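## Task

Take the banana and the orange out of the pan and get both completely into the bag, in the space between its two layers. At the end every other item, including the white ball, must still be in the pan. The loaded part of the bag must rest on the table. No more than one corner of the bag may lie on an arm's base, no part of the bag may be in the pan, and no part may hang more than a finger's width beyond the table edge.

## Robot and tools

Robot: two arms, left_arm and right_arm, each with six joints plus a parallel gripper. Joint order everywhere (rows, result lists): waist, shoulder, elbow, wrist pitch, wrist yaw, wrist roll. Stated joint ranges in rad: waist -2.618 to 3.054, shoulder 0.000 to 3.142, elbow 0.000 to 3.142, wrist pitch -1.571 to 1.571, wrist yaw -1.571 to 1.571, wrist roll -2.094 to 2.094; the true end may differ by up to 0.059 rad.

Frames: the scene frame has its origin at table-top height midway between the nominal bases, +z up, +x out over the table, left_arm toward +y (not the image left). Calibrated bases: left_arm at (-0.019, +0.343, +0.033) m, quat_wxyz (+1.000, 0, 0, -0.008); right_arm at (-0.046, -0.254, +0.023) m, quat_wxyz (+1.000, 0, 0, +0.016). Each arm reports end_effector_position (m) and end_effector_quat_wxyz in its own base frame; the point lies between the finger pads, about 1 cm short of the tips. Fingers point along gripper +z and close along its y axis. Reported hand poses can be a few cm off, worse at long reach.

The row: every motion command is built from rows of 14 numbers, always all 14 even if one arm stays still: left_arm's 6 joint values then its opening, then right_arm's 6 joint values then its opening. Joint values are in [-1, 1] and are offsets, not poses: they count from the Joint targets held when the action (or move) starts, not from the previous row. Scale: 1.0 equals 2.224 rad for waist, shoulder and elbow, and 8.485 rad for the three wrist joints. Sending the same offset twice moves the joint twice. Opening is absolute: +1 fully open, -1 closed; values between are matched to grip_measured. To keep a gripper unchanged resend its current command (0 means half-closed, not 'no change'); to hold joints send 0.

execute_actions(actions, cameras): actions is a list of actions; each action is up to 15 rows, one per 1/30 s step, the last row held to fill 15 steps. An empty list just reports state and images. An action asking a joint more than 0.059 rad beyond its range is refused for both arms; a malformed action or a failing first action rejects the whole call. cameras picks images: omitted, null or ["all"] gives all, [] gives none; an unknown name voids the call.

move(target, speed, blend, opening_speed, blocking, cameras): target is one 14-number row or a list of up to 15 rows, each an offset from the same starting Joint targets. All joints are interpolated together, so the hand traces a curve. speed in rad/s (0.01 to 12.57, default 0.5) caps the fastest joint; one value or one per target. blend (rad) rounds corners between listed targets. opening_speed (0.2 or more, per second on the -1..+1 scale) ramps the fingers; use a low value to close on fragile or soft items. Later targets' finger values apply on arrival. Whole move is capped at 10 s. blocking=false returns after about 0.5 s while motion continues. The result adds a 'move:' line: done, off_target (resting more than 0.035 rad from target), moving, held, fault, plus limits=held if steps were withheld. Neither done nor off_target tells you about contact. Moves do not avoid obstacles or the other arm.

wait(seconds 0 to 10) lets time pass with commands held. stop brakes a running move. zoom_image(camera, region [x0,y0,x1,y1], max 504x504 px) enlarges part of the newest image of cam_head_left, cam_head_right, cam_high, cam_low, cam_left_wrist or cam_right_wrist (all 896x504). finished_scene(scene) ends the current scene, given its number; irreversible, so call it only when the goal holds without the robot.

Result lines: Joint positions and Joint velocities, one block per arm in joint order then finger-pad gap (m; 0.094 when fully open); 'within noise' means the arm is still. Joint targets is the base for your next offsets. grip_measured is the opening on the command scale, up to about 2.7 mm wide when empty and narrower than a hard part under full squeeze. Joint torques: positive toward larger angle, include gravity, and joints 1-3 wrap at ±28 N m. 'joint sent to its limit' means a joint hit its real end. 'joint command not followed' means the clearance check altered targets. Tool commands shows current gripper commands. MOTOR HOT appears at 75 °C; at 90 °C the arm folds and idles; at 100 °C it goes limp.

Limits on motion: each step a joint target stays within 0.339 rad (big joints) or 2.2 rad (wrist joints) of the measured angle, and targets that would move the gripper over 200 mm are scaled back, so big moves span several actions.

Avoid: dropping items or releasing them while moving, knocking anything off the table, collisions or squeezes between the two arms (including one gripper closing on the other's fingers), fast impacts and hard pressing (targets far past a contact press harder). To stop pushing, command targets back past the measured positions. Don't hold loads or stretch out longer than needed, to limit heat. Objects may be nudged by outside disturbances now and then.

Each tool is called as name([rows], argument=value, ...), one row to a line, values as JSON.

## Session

execute_actions(actions=[])

Scene clock: 0.00 s.
left_arm: end_effector_position=(+0.3944, +0.0308, +0.0949) grip_measured=+1.000 end_effector_quat_wxyz=(+0.587, -0.050, +0.806, +0.059) | right_arm: end_effector_position=(+0.3969, +0.0123, +0.0815) grip_measured=+1.000 end_effector_quat_wxyz=(+0.550, -0.013, +0.835, -0.014)
Joint positions: left_arm=[0.018 1.567 0.361 0.893 -0.137 -0.006 0.094] | right_arm=[0.058 1.557 0.408 0.741 0.063 -0.014 0.094]
Joint velocities: within noise
Joint torques (N m): no reading
Heat: left arm: 25 °C; right arm: 28 °C.
Joint targets: left_arm=[0.018 1.563 0.365 0.889 -0.137 -0.006] | right_arm=[0.058 1.547 0.419 0.755 0.063 -0.014]
Tool commands: left_gripper/opening=+1.0 right_gripper/opening=+1.0

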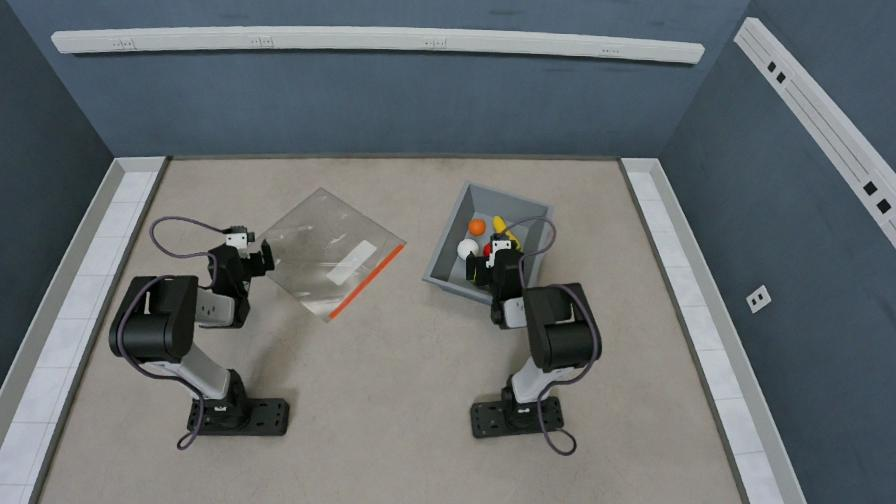

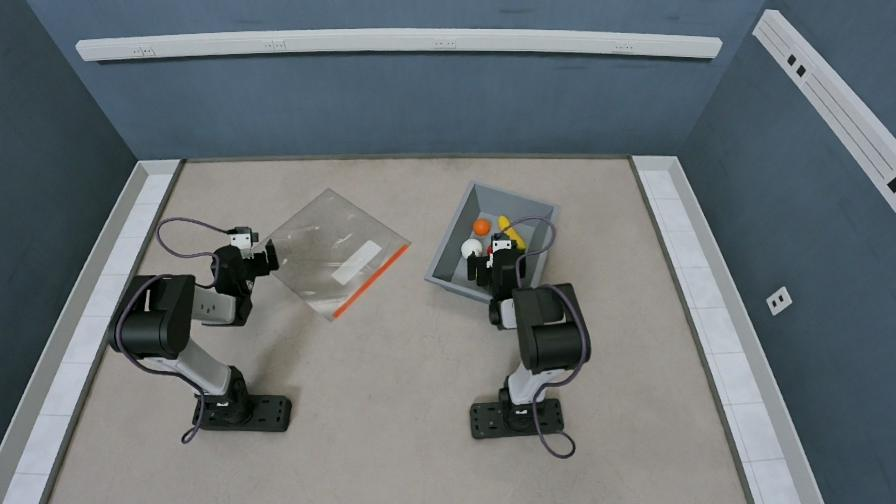

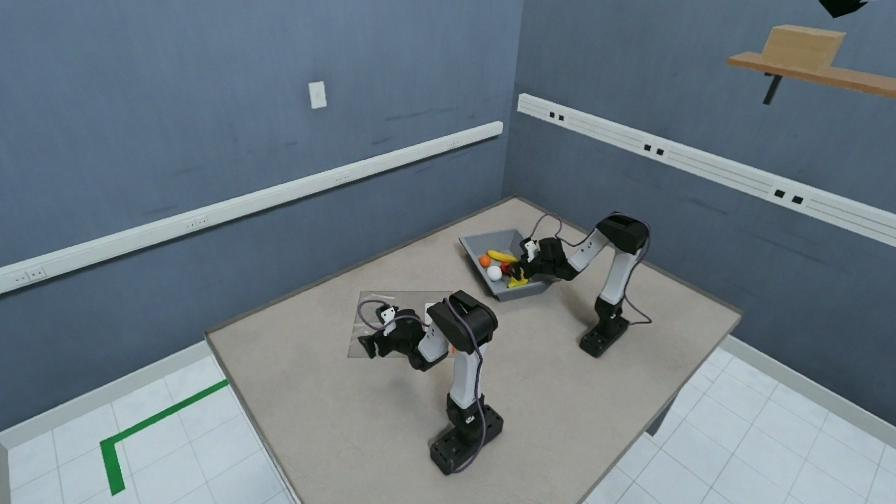

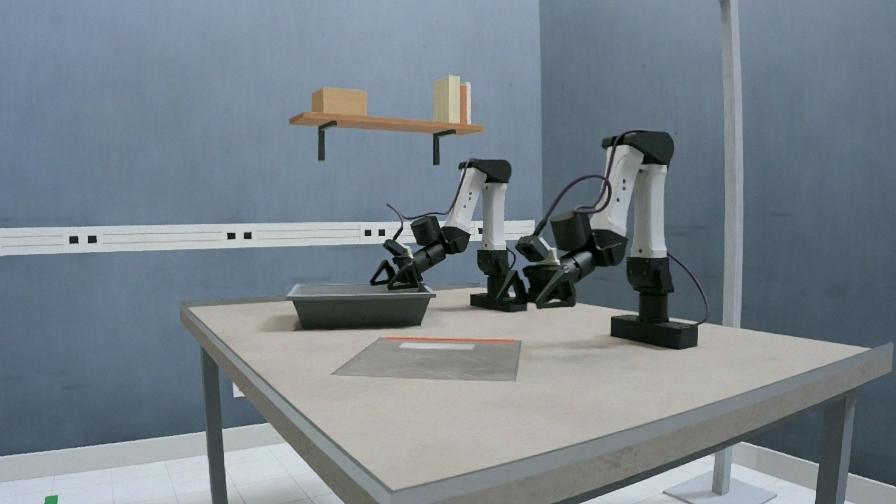

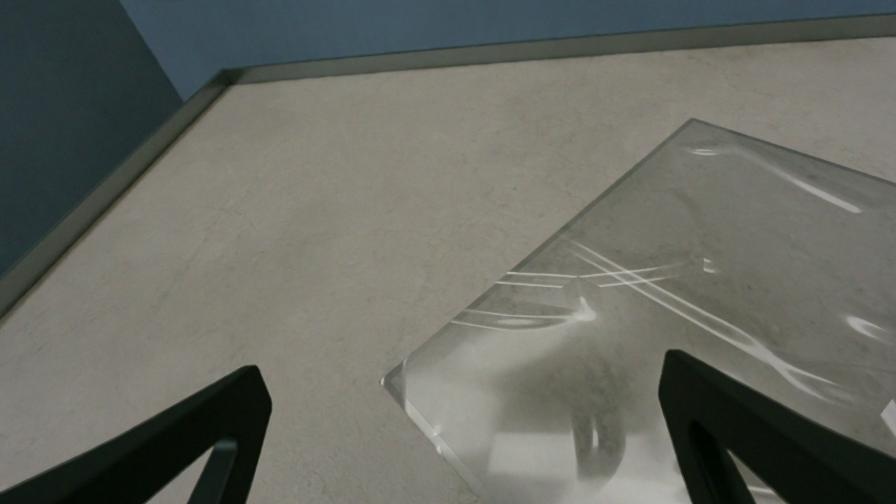

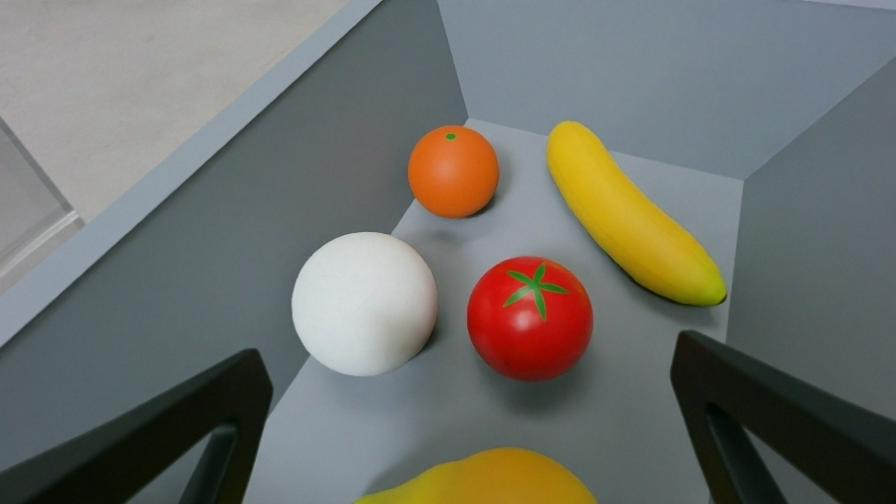

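move(target=[-0.323,0.022,0.577,-0.2504,0.016,0.0007,-0.15,0,-0.054,0.532,-0.251,-0.0074,0.0016,0.4], speed=1.0)

Scene clock: 3.53 s.
left_arm: end_effector_position=(+0.2788, -0.2300, +0.2171) grip_measured=-0.149 end_effector_quat_wxyz=(+0.180, +0.331, +0.924, -0.058) | right_arm: end_effector_position=(+0.3014, +0.0159, +0.2346) grip_measured=+0.401 end_effector_quat_wxyz=(+0.164, -0.032, +0.986, -0.001)
Joint positions: left_arm=[-0.697 1.597 1.63 -1.222 -0.015 -0.006 0.04] | right_arm=[0.058 1.446 1.578 -1.373 0.009 -0.008 0.066]
Joint velocities: within noise
Joint torques (N m): left_arm=[0.01 -5.7 9.37 1.15 0.12 0.01] | right_arm=[0.03 -6.74 8.5 0.86 -0.12 0.13]
Heat: left arm: 26 °C; right arm: 29 °C.
Joint targets: left_arm=[-0.700 1.612 1.649 -1.236 -0.001 0.000] | right_arm=[0.058 1.427 1.602 -1.375 0.000 -0.001]
move: done

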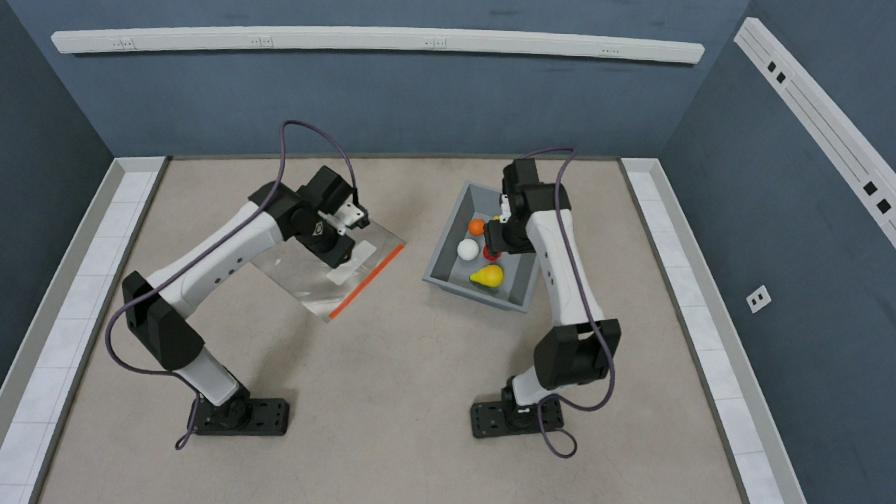

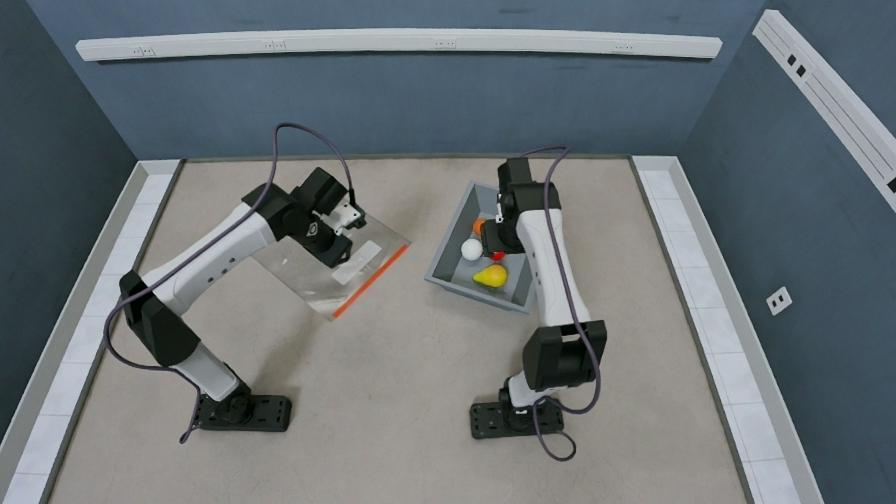

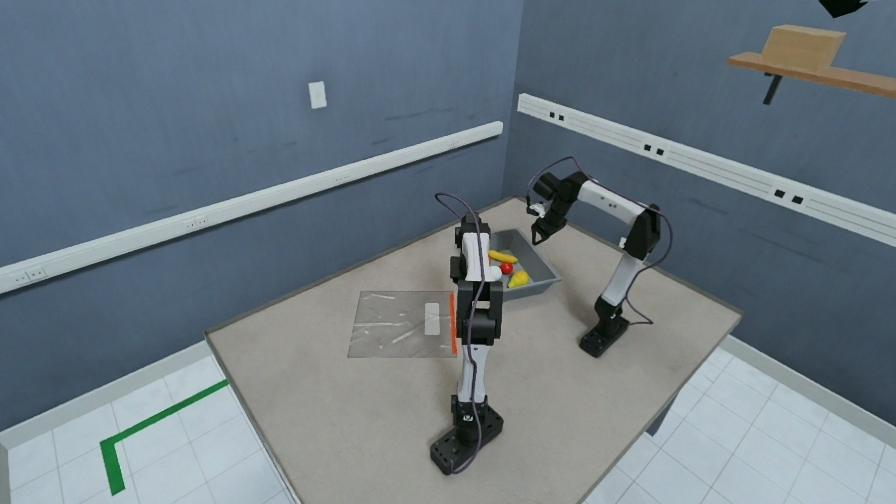

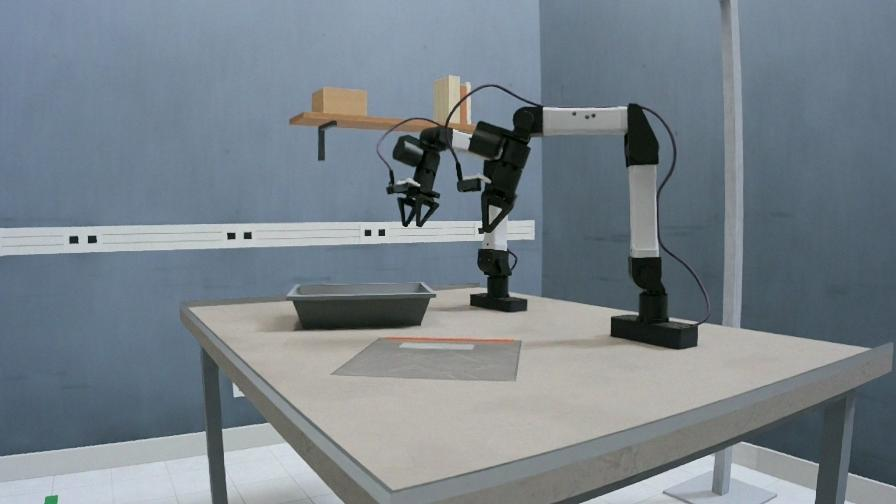

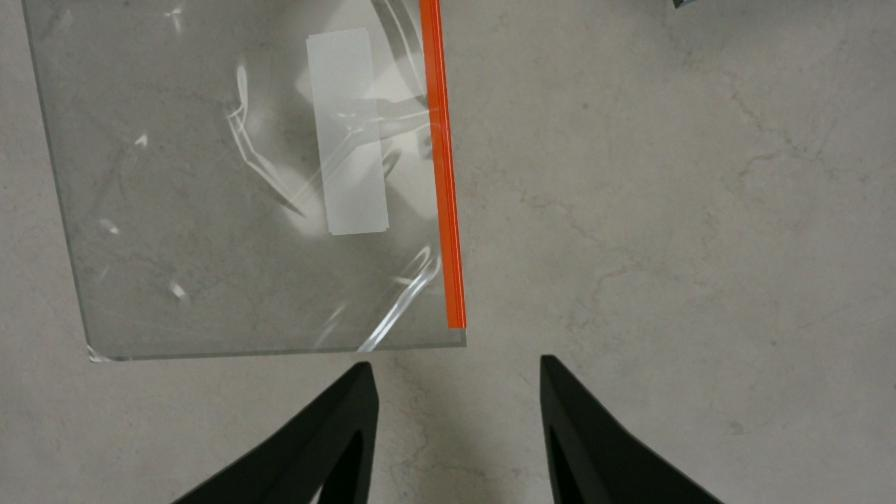

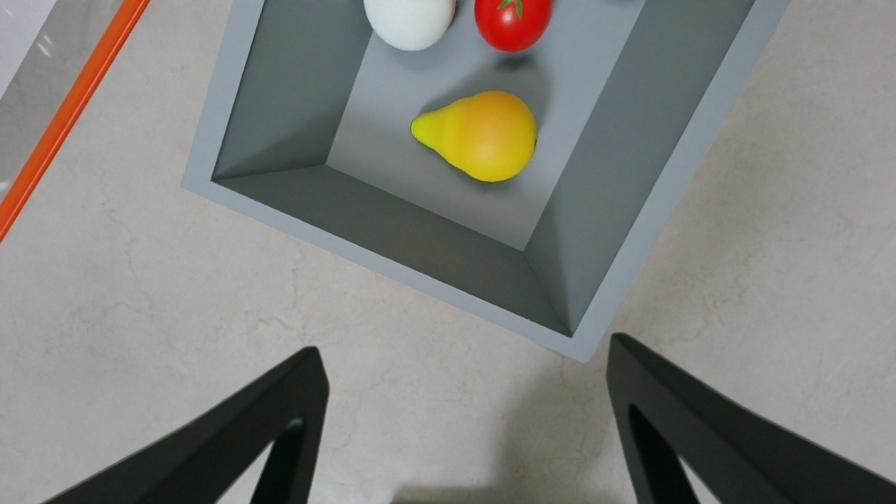

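move(target=[0.037,0.276,0.0036,0.0483,0,0,-0.15,0,0.181,0.0985,0.0217,0,0,0.4], speed=0.5, cameras=["cam_left_wrist","cam_right_wrist","cam_low"])

Scene clock: 6.43 s.
left_arm: end_effector_position=(+0.3706, -0.2629, -0.0037) grip_measured=-0.149 end_effector_quat_wxyz=(+0.075, +0.302, +0.950, -0.016) | right_arm: end_effector_position=(+0.4127, +0.0224, +0.1898) grip_measured=+0.401 end_effector_quat_wxyz=(+0.167, -0.032, +0.985, +0.000)
Joint positions: left_arm=[-0.623 2.219 1.637 -0.836 -0.015 -0.006 0.04] | right_arm=[0.058 1.822 1.793 -1.206 0.009 -0.008 0.066]
Joint velocities: within noise
Joint torques (N m): left_arm=[0.61 -11.07 8.95 0.88 0.13 0.01] | right_arm=[0.05 -8.03 9.21 1.09 -0.11 0.12]
Heat: left arm: 26 °C; right arm: 29 °C.
Joint targets: left_arm=[-0.618 2.226 1.657 -0.826 -0.001 0.000] | right_arm=[0.058 1.830 1.821 -1.191 0.000 -0.001]
move: done
Images, in order (width x height): cam_low 896x504, cam_left_wrist 896x504, cam_right_wrist 896x504.

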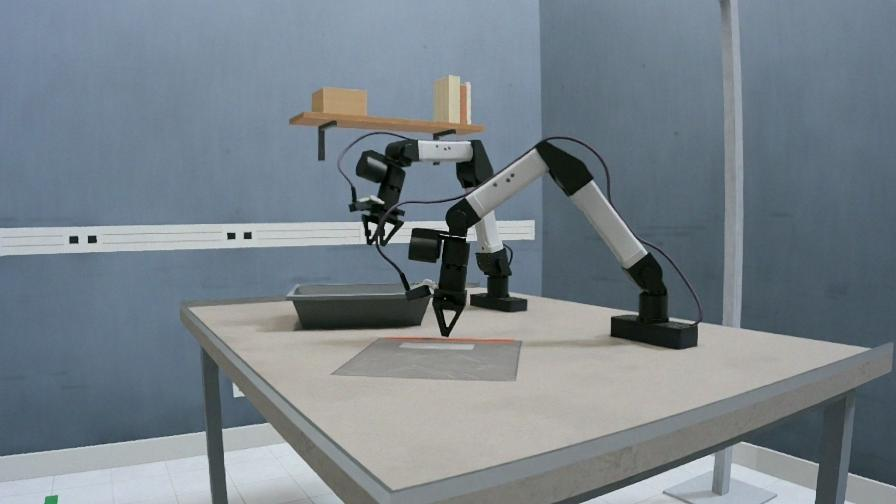

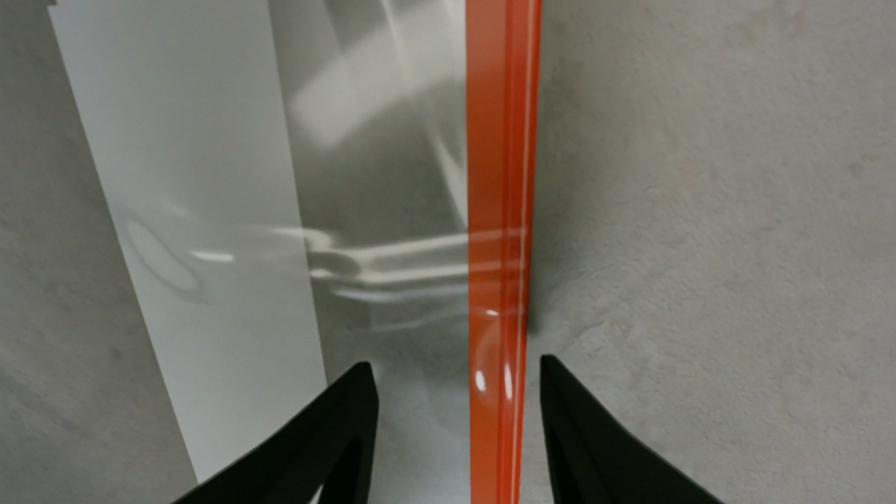

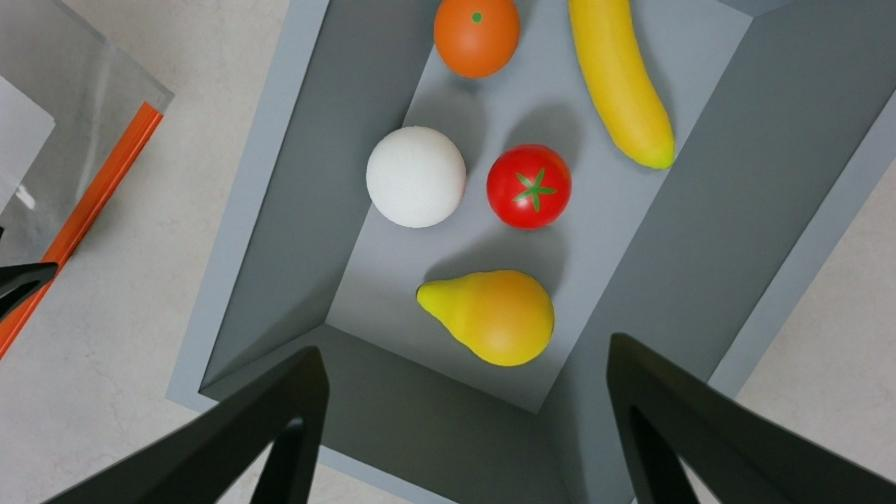

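move([
  [0.016,0.0,0.0,0.0,0,0,-0.15,0,0,0,0,0,0,0.4],
  [0.016,0.0455,0.031,-0.009,0,0,-0.15,0,0,0,0,0,0,0.4],
], speed=0.12, cameras=["cam_left_wrist"])

Scene clock: 8.40 s.
left_arm: end_effector_position=(+0.3843, -0.2509, -0.0145) grip_measured=-0.149 end_effector_quat_wxyz=(+0.054, +0.284, +0.957, -0.009) | right_arm: end_effector_position=(+0.4128, +0.0224, +0.1898) grip_measured=+0.401 end_effector_quat_wxyz=(+0.167, -0.032, +0.985, +0.000)
Joint positions: left_arm=[-0.584 2.289 1.716 -0.888 -0.015 -0.006 0.04] | right_arm=[0.058 1.822 1.793 -1.206 0.009 -0.008 0.066]
Joint velocities: within noise
Joint torques (N m): left_arm=[0.36 -9.11 7.9 0.5 0.13 0.01] | right_arm=[0.02 -8.02 9.2 1.07 -0.12 0.12]
Heat: left arm: 26 °C; right arm: 30 °C.
Joint targets: left_arm=[-0.582 2.327 1.726 -0.902 -0.001 0.000] | right_arm=[0.058 1.830 1.821 -1.191 0.000 -0.001]
move: off_target (left_arm); left_arm: the shoulder is farthest, 0.038 rad from its target
Images, in order (width x height): cam_left_wrist 896x504.

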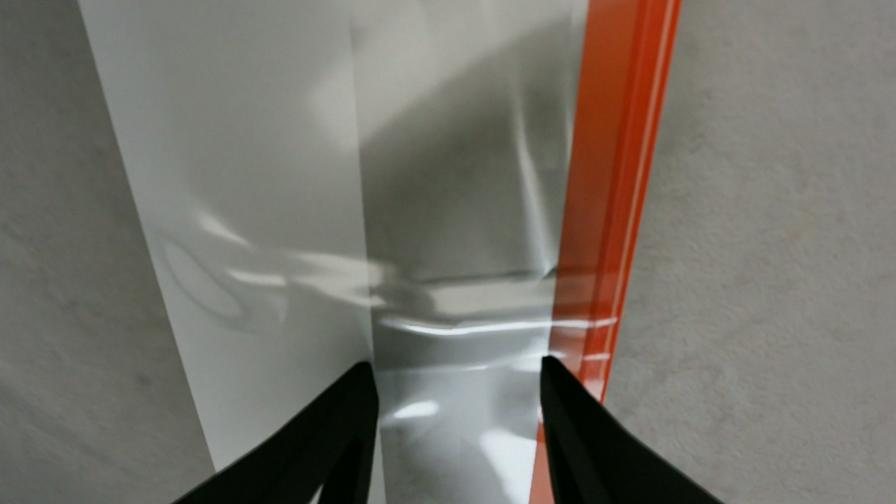

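move(target=[0,0,0,0,0,0,-0.98,0,0,0,0,0,0,0.4], opening_speed=0.4, cameras=["cam_left_wrist"])

Scene clock: 11.00 s.
left_arm: end_effector_position=(+0.3829, -0.2528, -0.0149) grip_measured=-0.972 end_effector_quat_wxyz=(+0.052, +0.284, +0.957, -0.015) | right_arm: end_effector_position=(+0.4128, +0.0224, +0.1898) grip_measured=+0.401 end_effector_quat_wxyz=(+0.167, -0.032, +0.985, +0.000)
Joint positions: left_arm=[-0.584 2.29 1.716 -0.889 -0.001 -0.006 0.001] | right_arm=[0.058 1.822 1.793 -1.206 0.009 -0.008 0.066]
Joint velocities: within noise
Joint torques (N m): left_arm=[0.34 -9.18 7.83 0.51 -0.01 0.01] | right_arm=[0.03 -8.02 9.22 1.07 -0.11 0.12]
Heat: left arm: 26 °C; right arm: 30 °C.
Joint targets: left_arm=[-0.582 2.327 1.726 -0.903 -0.001 0.000] | right_arm=[0.058 1.830 1.821 -1.191 0.000 -0.001]
move: off_target (left_arm); left_arm: the shoulder is farthest, 0.037 rad from its target
Images, in order (width x height): cam_left_wrist 896x504.

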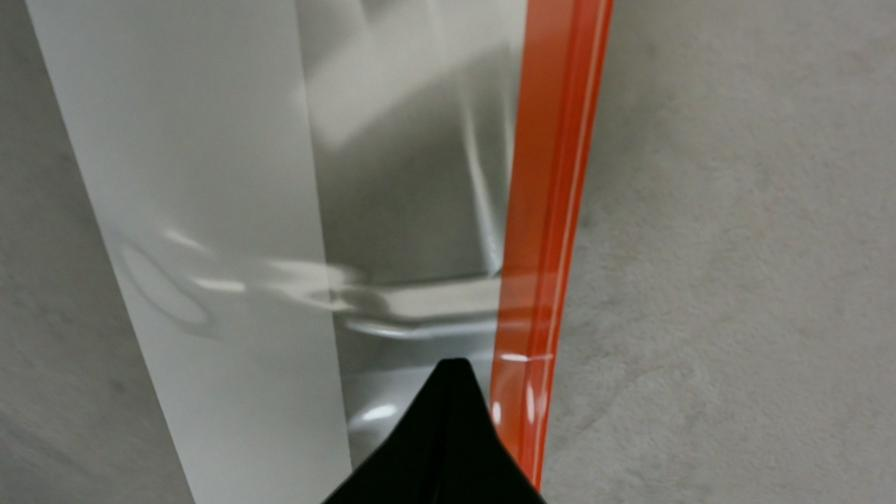

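move([
  [0,-0.03,0,-0.008,0,0,-0.98,0,0,0,0,0,0,0.4],
  [-0.004,-0.03,0,-0.008,0,0,-0.15,0,0,0,0,0,0,0.4],
  [-0.004,0.015,0,0.0045,0,0,-0.15,0,0,0,0,0,0,0.4],
  [-0.004,0.015,0,0.0045,0,0,-0.98,0,0,0,0,0,0,0.4],
], speed=0.12, opening_speed=0.5, cameras=["cam_left_wrist"])

Scene clock: 17.40 s.
left_arm: end_effector_position=(+0.3763, -0.2533, -0.0160) grip_measured=-0.972 end_effector_quat_wxyz=(+0.038, +0.288, +0.957, -0.016) | right_arm: end_effector_position=(+0.4128, +0.0224, +0.1898) grip_measured=+0.401 end_effector_quat_wxyz=(+0.167, -0.032, +0.985, +0.000)
Joint positions: left_arm=[-0.59 2.295 1.724 -0.917 0.007 -0.005 0.001] | right_arm=[0.058 1.822 1.793 -1.206 0.009 -0.008 0.066]
Joint velocities: within noise
Joint torques (N m): left_arm=[0.09 -6.93 7.12 1.18 -0.07 0] | right_arm=[0.03 -8.03 9.21 1.07 -0.11 0.12]
Heat: left arm: 28 °C; right arm: 32 °C.
Joint targets: left_arm=[-0.591 2.361 1.726 -0.864 -0.001 -0.001] | right_arm=[0.058 1.830 1.821 -1.191 0.000 -0.001]
move: off_target (left_arm); target 4's new numbers were sent with left_arm's wrist pitch 0.081 rad from that target; left_arm: the shoulder is farthest, 0.065 rad from its target
Images, in order (width x height): cam_left_wrist 896x504.

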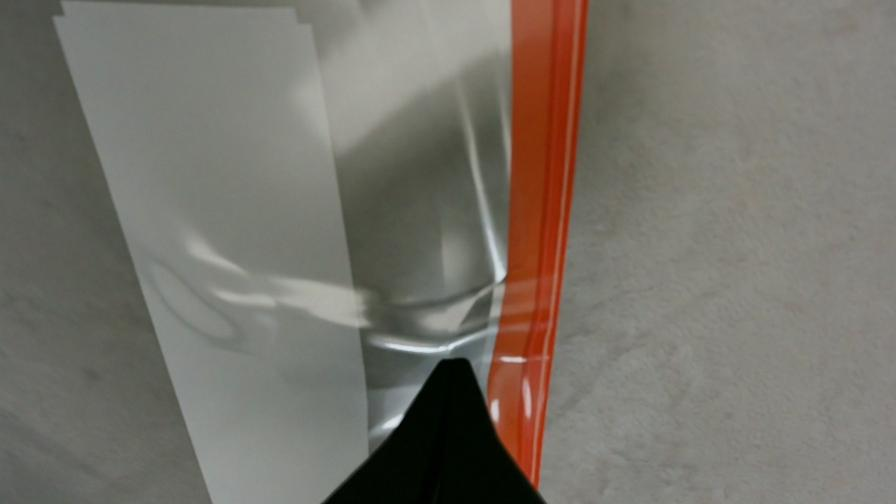

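move([
  [0,-0.045,0,-0.012,0,0,-0.98,0,0,0,0,0,0,0.4],
  [0.0055,-0.045,0,-0.012,0,0,-0.15,0,0,0,0,0,0,0.4],
  [0.0055,0.004,0,0.0,0,0,-0.15,0,0,0,0,0,0,0.4],
  [0.0055,0.004,0,0,0,0,-0.55,0,0,0,0,0,0,0.4],
], speed=0.12, opening_speed=0.5, cameras=["cam_left_wrist"])

Scene clock: 23.23 s.
left_arm: end_effector_position=(+0.3768, -0.2503, -0.0165) grip_measured=-0.548 end_effector_quat_wxyz=(+0.033, +0.285, +0.958, -0.015) | right_arm: end_effector_position=(+0.4128, +0.0225, +0.1898) grip_measured=+0.401 end_effector_quat_wxyz=(+0.167, -0.032, +0.985, +0.000)
Joint positions: left_arm=[-0.583 2.3 1.73 -0.929 0.009 -0.005 0.021] | right_arm=[0.058 1.822 1.793 -1.206 0.009 -0.008 0.066]
Joint velocities: within noise
Joint torques (N m): left_arm=[0.57 -6.68 6.39 1.29 -0.08 -0.01] | right_arm=[0.03 -8.02 9.22 1.07 -0.11 0.12]
Heat: left arm: 30 °C; right arm: 33 °C.
Joint targets: left_arm=[-0.579 2.369 1.726 -0.864 -0.001 -0.001] | right_arm=[0.058 1.830 1.821 -1.191 0.000 -0.001]
move: off_target (left_arm); target 4's new numbers were sent with left_arm's wrist pitch 0.075 rad from that target; left_arm: the shoulder is farthest, 0.070 rad from its target
Images, in order (width x height): cam_left_wrist 896x504.

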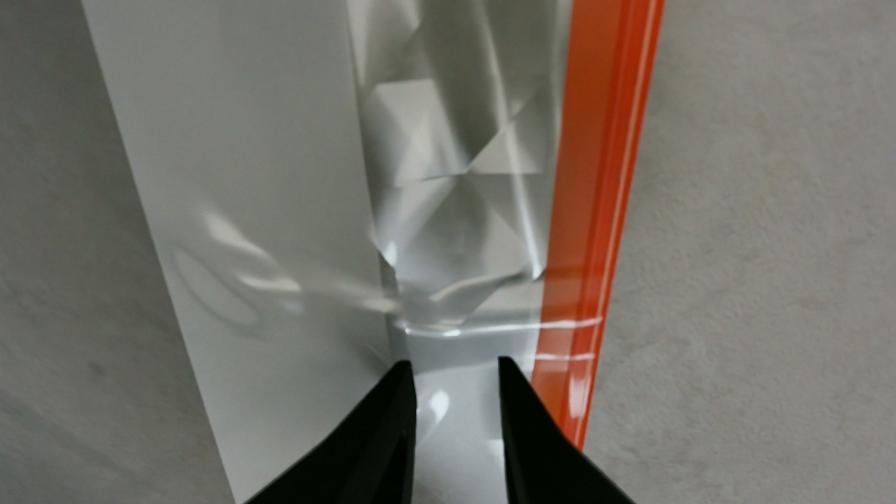

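move(target=[0,0,0,0,0,0,-0.98,0,0,0,0,0,0,0.4], opening_speed=0.3, cameras=["cam_left_wrist"])

Scene clock: 25.17 s.
left_arm: end_effector_position=(+0.3812, -0.2531, -0.0162) grip_measured=-0.972 end_effector_quat_wxyz=(+0.044, +0.285, +0.957, -0.017) | right_arm: end_effector_position=(+0.4128, +0.0225, +0.1898) grip_measured=+0.401 end_effector_quat_wxyz=(+0.167, -0.032, +0.985, +0.000)
Joint positions: left_arm=[-0.583 2.3 1.73 -0.907 0.008 -0.005 0.001] | right_arm=[0.058 1.822 1.793 -1.206 0.009 -0.008 0.066]
Joint velocities: within noise
Joint torques (N m): left_arm=[0.5 -6.74 6.43 1.11 -0.09 0] | right_arm=[0.02 -8.02 9.21 1.07 -0.1 0.12]
Heat: left arm: 30 °C; right arm: 33 °C.
Joint targets: left_arm=[-0.579 2.369 1.726 -0.864 -0.001 -0.001] | right_arm=[0.058 1.830 1.821 -1.191 0.000 -0.001]
move: off_target (left_arm); left_arm: the shoulder is farthest, 0.069 rad from its target
Images, in order (width x height): cam_left_wrist 896x504.

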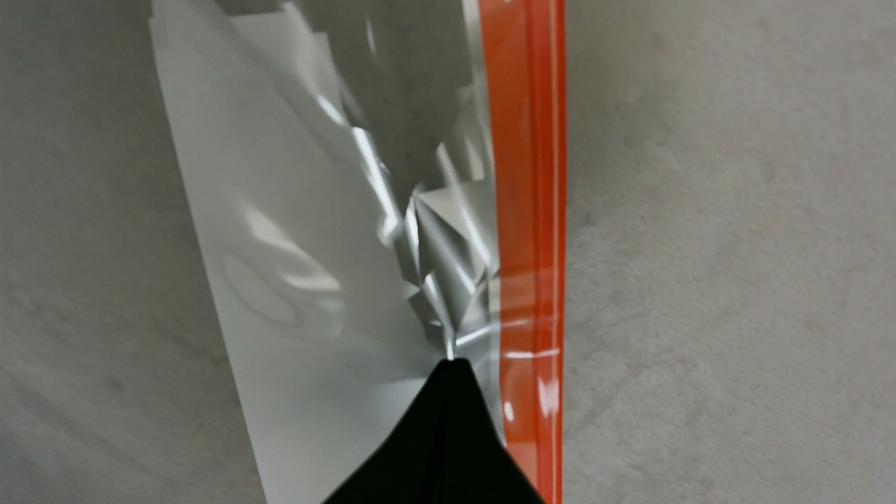

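move(target=[0,-0.0674,0.0378,-0.0244,0,0,-0.98,0,0,0,0,0,0,0.4], speed=0.15, cameras=["cam_low","cam_left_wrist","cam_head_left"])

zoom_image(camera="cam_head_left", region=[320, 220, 572, 420])

Scene clock: 28.30 s.
left_arm: end_effector_position=(+0.3709, -0.2463, +0.0184) grip_measured=-0.972 end_effector_quat_wxyz=(+0.024, +0.285, +0.958, -0.012) | right_arm: end_effector_position=(+0.4128, +0.0225, +0.1898) grip_measured=+0.401 end_effector_quat_wxyz=(+0.167, -0.032, +0.985, +0.000)
Joint positions: left_arm=[-0.583 2.251 1.792 -1.059 0.008 -0.005 0.001] | right_arm=[0.058 1.822 1.793 -1.206 0.009 -0.008 0.066]
Joint velocities: within noise
Joint torques (N m): left_arm=[0.53 -14.35 8.73 0.4 -0.08 0] | right_arm=[0.03 -8.03 9.2 1.07 -0.11 0.12]
Heat: left arm: 30 °C; right arm: 33 °C.
Joint targets: left_arm=[-0.579 2.220 1.810 -1.071 -0.001 -0.001] | right_arm=[0.058 1.830 1.821 -1.191 0.000 -0.001]
move: done
Images, in order (width x height): cam_head_left 896x504, cam_low 896x504, cam_left_wrist 896x504.

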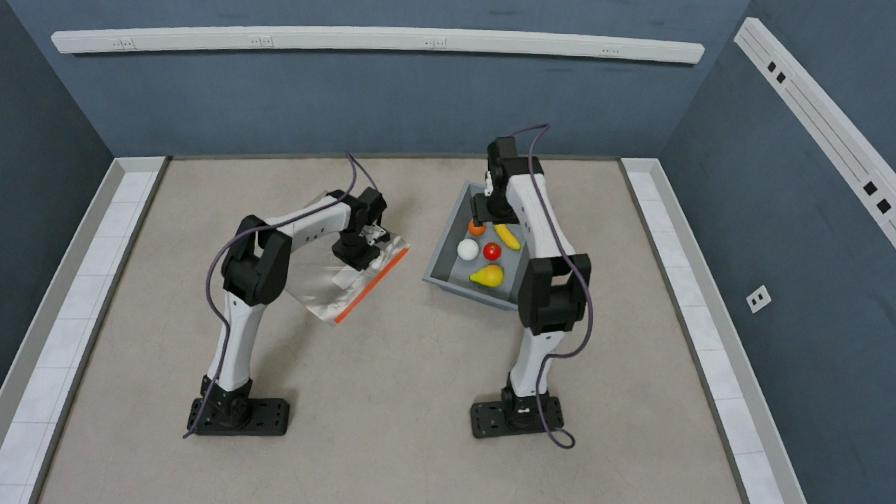

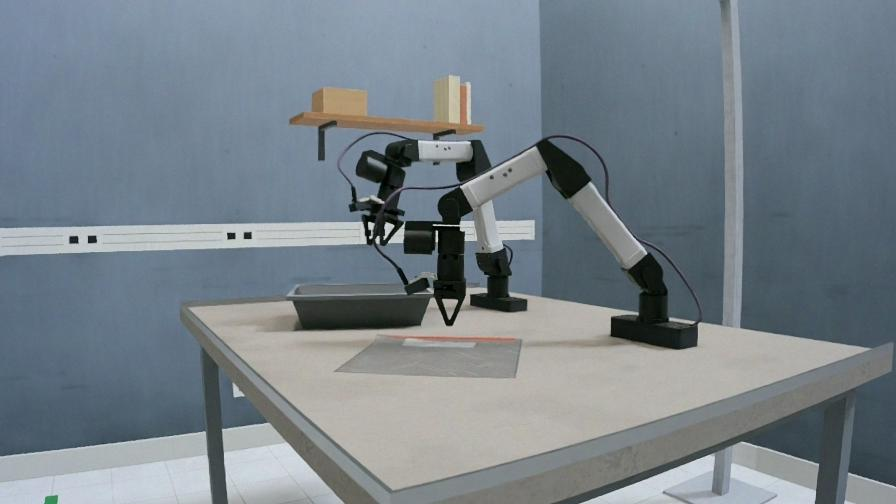

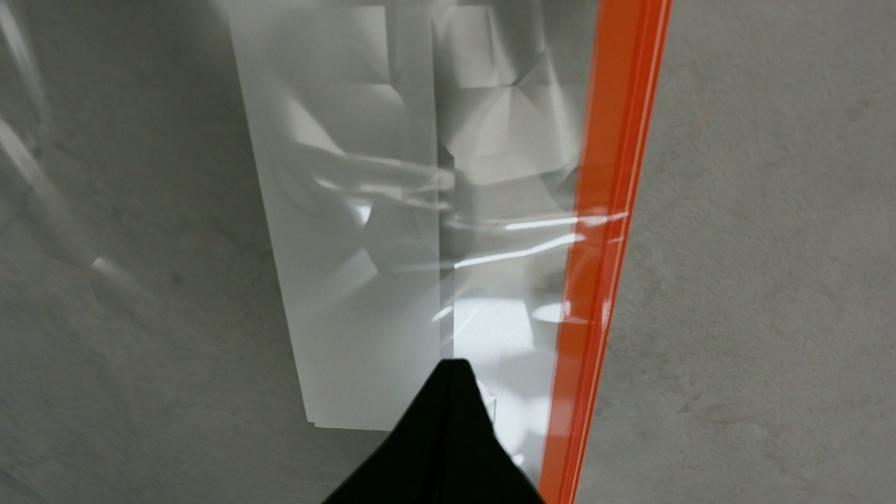

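Scaled by 2.000 from the camera's 896x504 image, which has a finer 1280x720 frame.

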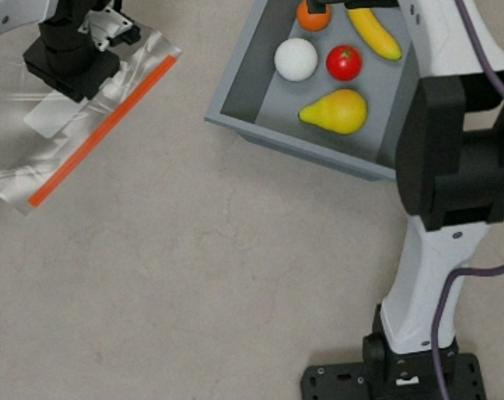

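zoom_image(camera="cam_low", region=[320, 290, 540, 390])

zoom_image(camera="cam_left_wrist", region=[250, 150, 700, 504])

Scaled by 2.291 from the camera's 896x504 image, which has a finer 1280x720 frame.

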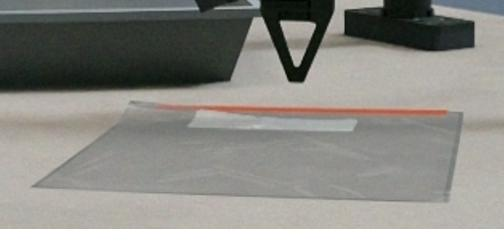

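Scaled by 1.120 from the camera's 896x504 image, which has a finer 1280x720 frame.

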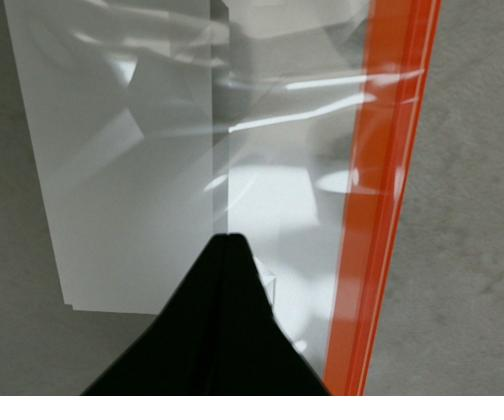

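move([
  [-0.018,0,0,0,0,0,-0.15,0,0,0,0,0,0,0.4],
  [-0.018,0.067,-0.0378,0.0244,0,0,-0.15,0,0,0,0,0,0,0.4],
], speed=0.15, cameras=["cam_left_wrist"])

Scene clock: 30.93 s.
left_arm: end_effector_position=(+0.3736, -0.2672, -0.0160) grip_measured=-0.152 end_effector_quat_wxyz=(+0.040, +0.301, +0.952, -0.017) | right_arm: end_effector_position=(+0.4128, +0.0225, +0.1898) grip_measured=+0.401 end_effector_quat_wxyz=(+0.167, -0.032, +0.985, +0.000)
Joint positions: left_arm=[-0.618 2.313 1.753 -0.924 0.008 -0.005 0.04] | right_arm=[0.058 1.822 1.793 -1.206 0.009 -0.008 0.066]
Joint velocities: within noise
Joint torques (N m): left_arm=[0.14 -7.83 4.23 1.28 -0.07 -0.01] | right_arm=[0.05 -8.02 9.2 1.07 -0.11 0.12]
Heat: left arm: 32 °C; right arm: 34 °C.
Joint targets: left_arm=[-0.619 2.369 1.726 -0.864 -0.001 -0.001] | right_arm=[0.058 1.830 1.821 -1.191 0.000 -0.001]
move: off_target (left_arm); left_arm: the wrist pitch is farthest, 0.060 rad from its target
Images, in order (width x height): cam_left_wrist 896x504.

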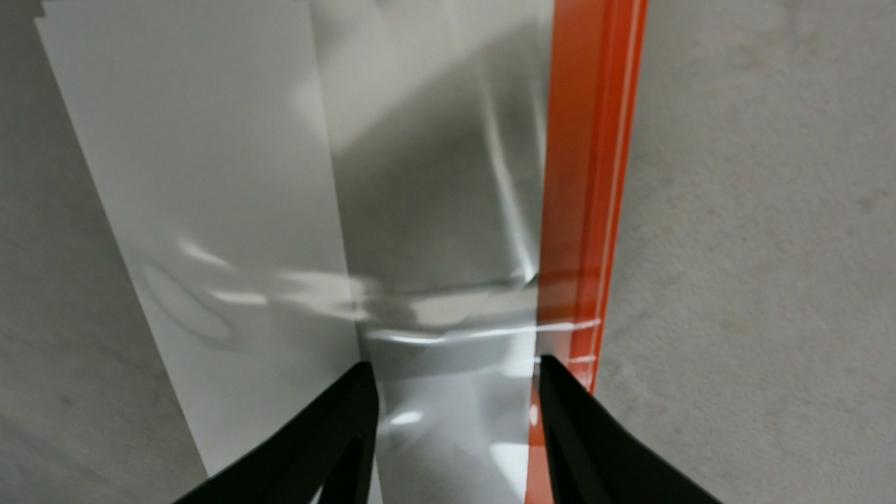

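Great position: outer finger on the inner edge of the strip. Close.

move(target=[0,0,0,0,0,0,-0.98,0,0,0,0,0,0,0.4], opening_speed=0.4, cameras=["cam_left_wrist"])

move(target=[0,-0.0674,0.0378,-0.0244,0,0,-0.98,0,0,0,0,0,0,0.4], speed=0.15, cameras=["cam_left_wrist","cam_low"])

zoom_image(camera="cam_low", region=[320, 290, 540, 390])

Scene clock: 33.43 s.
left_arm: end_effector_position=(+0.3806, -0.2726, -0.0153) grip_measured=-0.972 end_effector_quat_wxyz=(+0.057, +0.301, +0.952, -0.024) | right_arm: end_effector_position=(+0.4128, +0.0225, +0.1898) grip_measured=+0.401 end_effector_quat_wxyz=(+0.167, -0.032, +0.985, +0.000)
Joint positions: left_arm=[-0.618 2.313 1.753 -0.888 0.01 -0.005 0.001] | right_arm=[0.058 1.822 1.793 -1.206 0.009 -0.008 0.066]
Joint velocities: within noise
Joint torques (N m): left_arm=[0.12 -7.94 4.33 0.95 -0.09 -0.01] | right_arm=[0.03 -8.02 9.2 1.07 -0.1 0.12]
Heat: left arm: 32 °C; right arm: 34 °C.
Joint targets: left_arm=[-0.619 2.369 1.726 -0.864 -0.001 -0.001] | right_arm=[0.058 1.830 1.821 -1.191 0.000 -0.001]
move: off_target (left_arm); left_arm: the shoulder is farthest, 0.056 rad from its target
Images, in order (width x height): cam_left_wrist 896x504.

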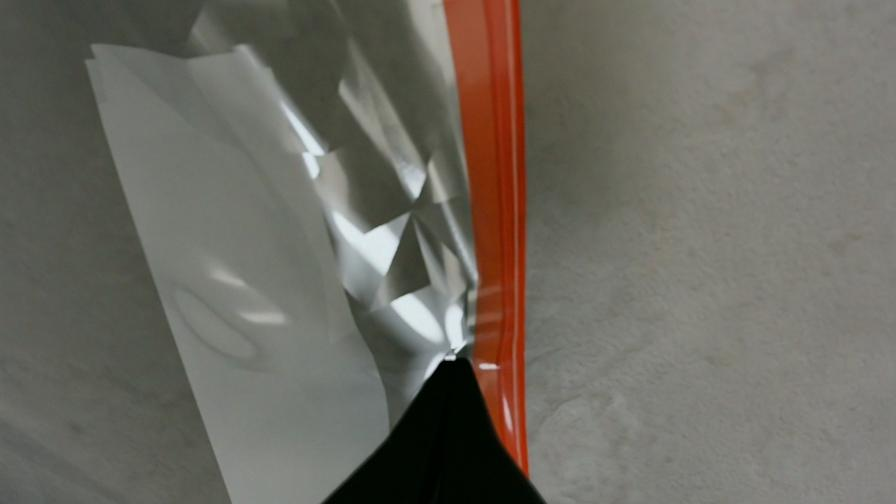

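Scene clock: 35.40 s.
left_arm: end_effector_position=(+0.3619, -0.2593, +0.0183) grip_measured=-0.972 end_effector_quat_wxyz=(+0.023, +0.302, +0.953, -0.013) | right_arm: end_effector_position=(+0.4127, +0.0225, +0.1898) grip_measured=+0.401 end_effector_quat_wxyz=(+0.167, -0.032, +0.985, +0.000)
Joint positions: left_arm=[-0.618 2.251 1.792 -1.059 0.01 -0.005 0.001] | right_arm=[0.058 1.822 1.793 -1.206 0.009 -0.008 0.066]
Joint velocities: within noise
Joint torques (N m): left_arm=[0.14 -14.39 8.77 0.4 -0.1 0] | right_arm=[0.03 -8.05 9.21 1.06 -0.1 0.12]
Heat: left arm: 33 °C; right arm: 34 °C.
Joint targets: left_arm=[-0.619 2.219 1.810 -1.071 -0.001 -0.001] | right_arm=[0.058 1.830 1.821 -1.191 0.000 -0.001]
move: done
Images, in order (width x height): cam_low 896x504, cam_left_wrist 896x504.

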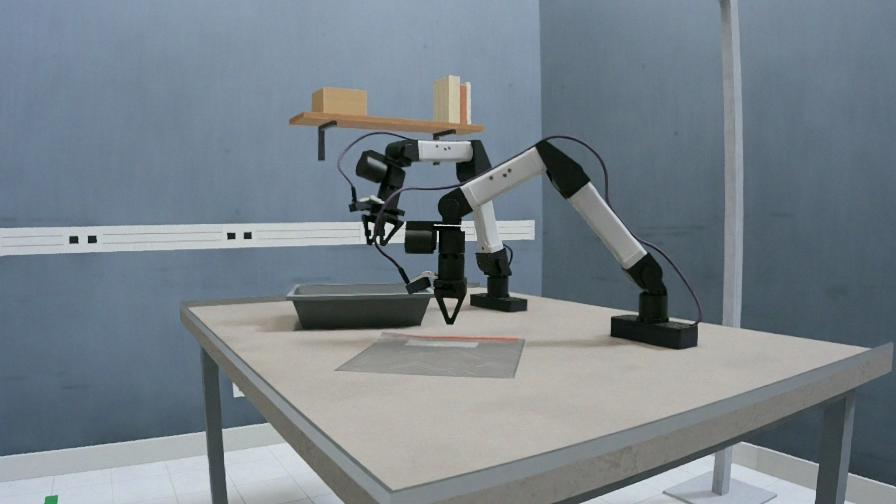

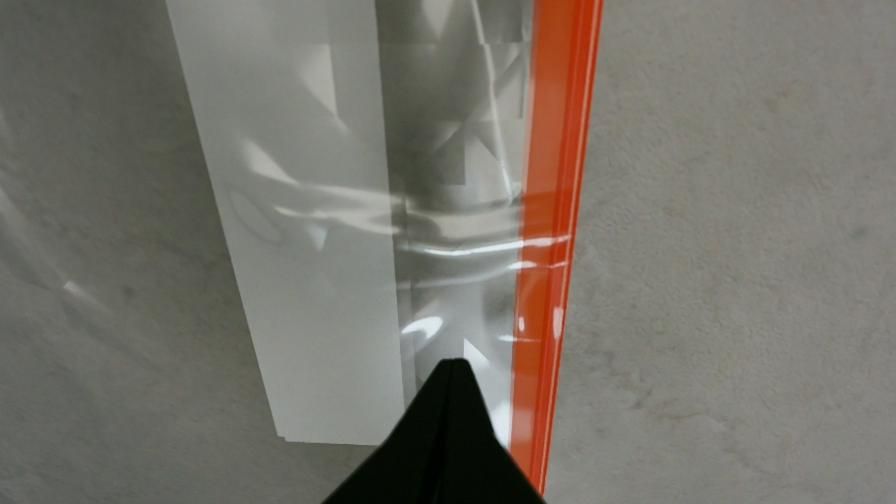

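Scaled by 2.291 from the camera's 896x504 image, which has a finer 1280x720 frame.

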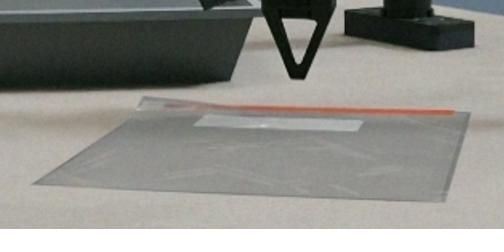

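move([
  [0,0,0,0,0,0,0,0,0,0,0,0,0,0.4],
  [0,0.09,-0.0513,0.031,0,0,0,0,0,0,0,0,0,0.4],
], speed=0.2, cameras=["cam_left_wrist"])

move(target=[0,0,0,0,0,0,-1,0,0,0,0,0,0,0.4], opening_speed=0.4, cameras=["cam_left_wrist"])

Scene clock: 38.00 s.
left_arm: end_effector_position=(+0.3717, -0.2663, -0.0181) grip_measured=-0.001 end_effector_quat_wxyz=(+0.037, +0.302, +0.953, -0.017) | right_arm: end_effector_position=(+0.4127, +0.0225, +0.1898) grip_measured=+0.401 end_effector_quat_wxyz=(+0.167, -0.032, +0.985, +0.000)
Joint positions: left_arm=[-0.618 2.313 1.745 -0.921 0.01 -0.005 0.047] | right_arm=[0.058 1.822 1.793 -1.206 0.009 -0.008 0.066]
Joint velocities: within noise
Joint torques (N m): left_arm=[0.16 -3.9 2.07 1.87 -0.09 0] | right_arm=[0.03 -8.03 9.18 1.07 -0.11 0.12]
Heat: left arm: 34 °C; right arm: 34 °C.
Joint targets: left_arm=[-0.619 2.419 1.696 -0.808 -0.001 -0.001] | right_arm=[0.058 1.830 1.821 -1.191 0.000 -0.001]
move: off_target (left_arm); left_arm: the wrist pitch is farthest, 0.114 rad from its target
Images, in order (width x height): cam_left_wrist 896x504.

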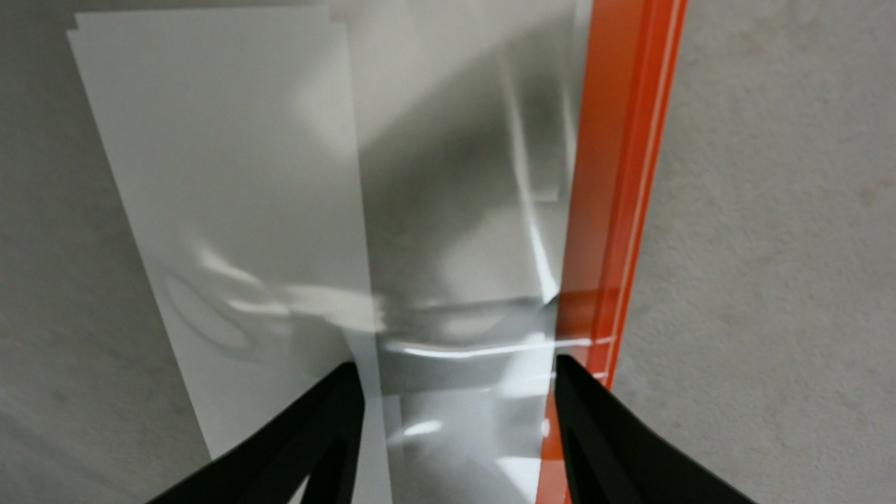

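Scene clock: 40.70 s.
left_arm: end_effector_position=(+0.3817, -0.2751, -0.0170) grip_measured=-0.981 end_effector_quat_wxyz=(+0.063, +0.303, +0.951, -0.027) | right_arm: end_effector_position=(+0.4127, +0.0225, +0.1898) grip_measured=+0.401 end_effector_quat_wxyz=(+0.167, -0.032, +0.985, +0.000)
Joint positions: left_arm=[-0.62 2.313 1.744 -0.865 0.013 -0.004 0.001] | right_arm=[0.058 1.822 1.793 -1.206 0.009 -0.008 0.066]
Joint velocities: within noise
Joint torques (N m): left_arm=[0.23 -4.04 2.29 1.38 -0.11 -0.01] | right_arm=[0.03 -8.03 9.21 1.07 -0.11 0.12]
Heat: left arm: 33 °C; right arm: 35 °C.
Joint targets: left_arm=[-0.619 2.419 1.696 -0.808 -0.001 -0.001] | right_arm=[0.058 1.830 1.821 -1.191 0.000 -0.001]
move: off_target (left_arm); left_arm: the shoulder is farthest, 0.106 rad from its target
Images, in order (width x height): cam_left_wrist 896x504.

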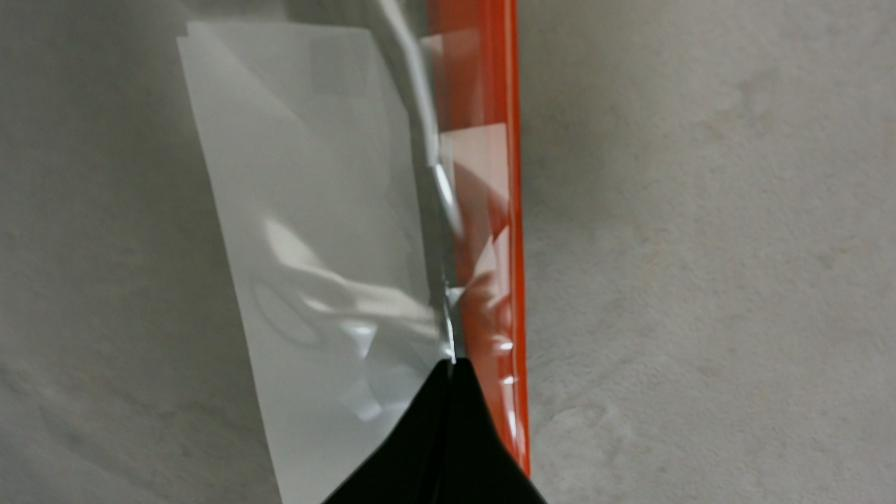

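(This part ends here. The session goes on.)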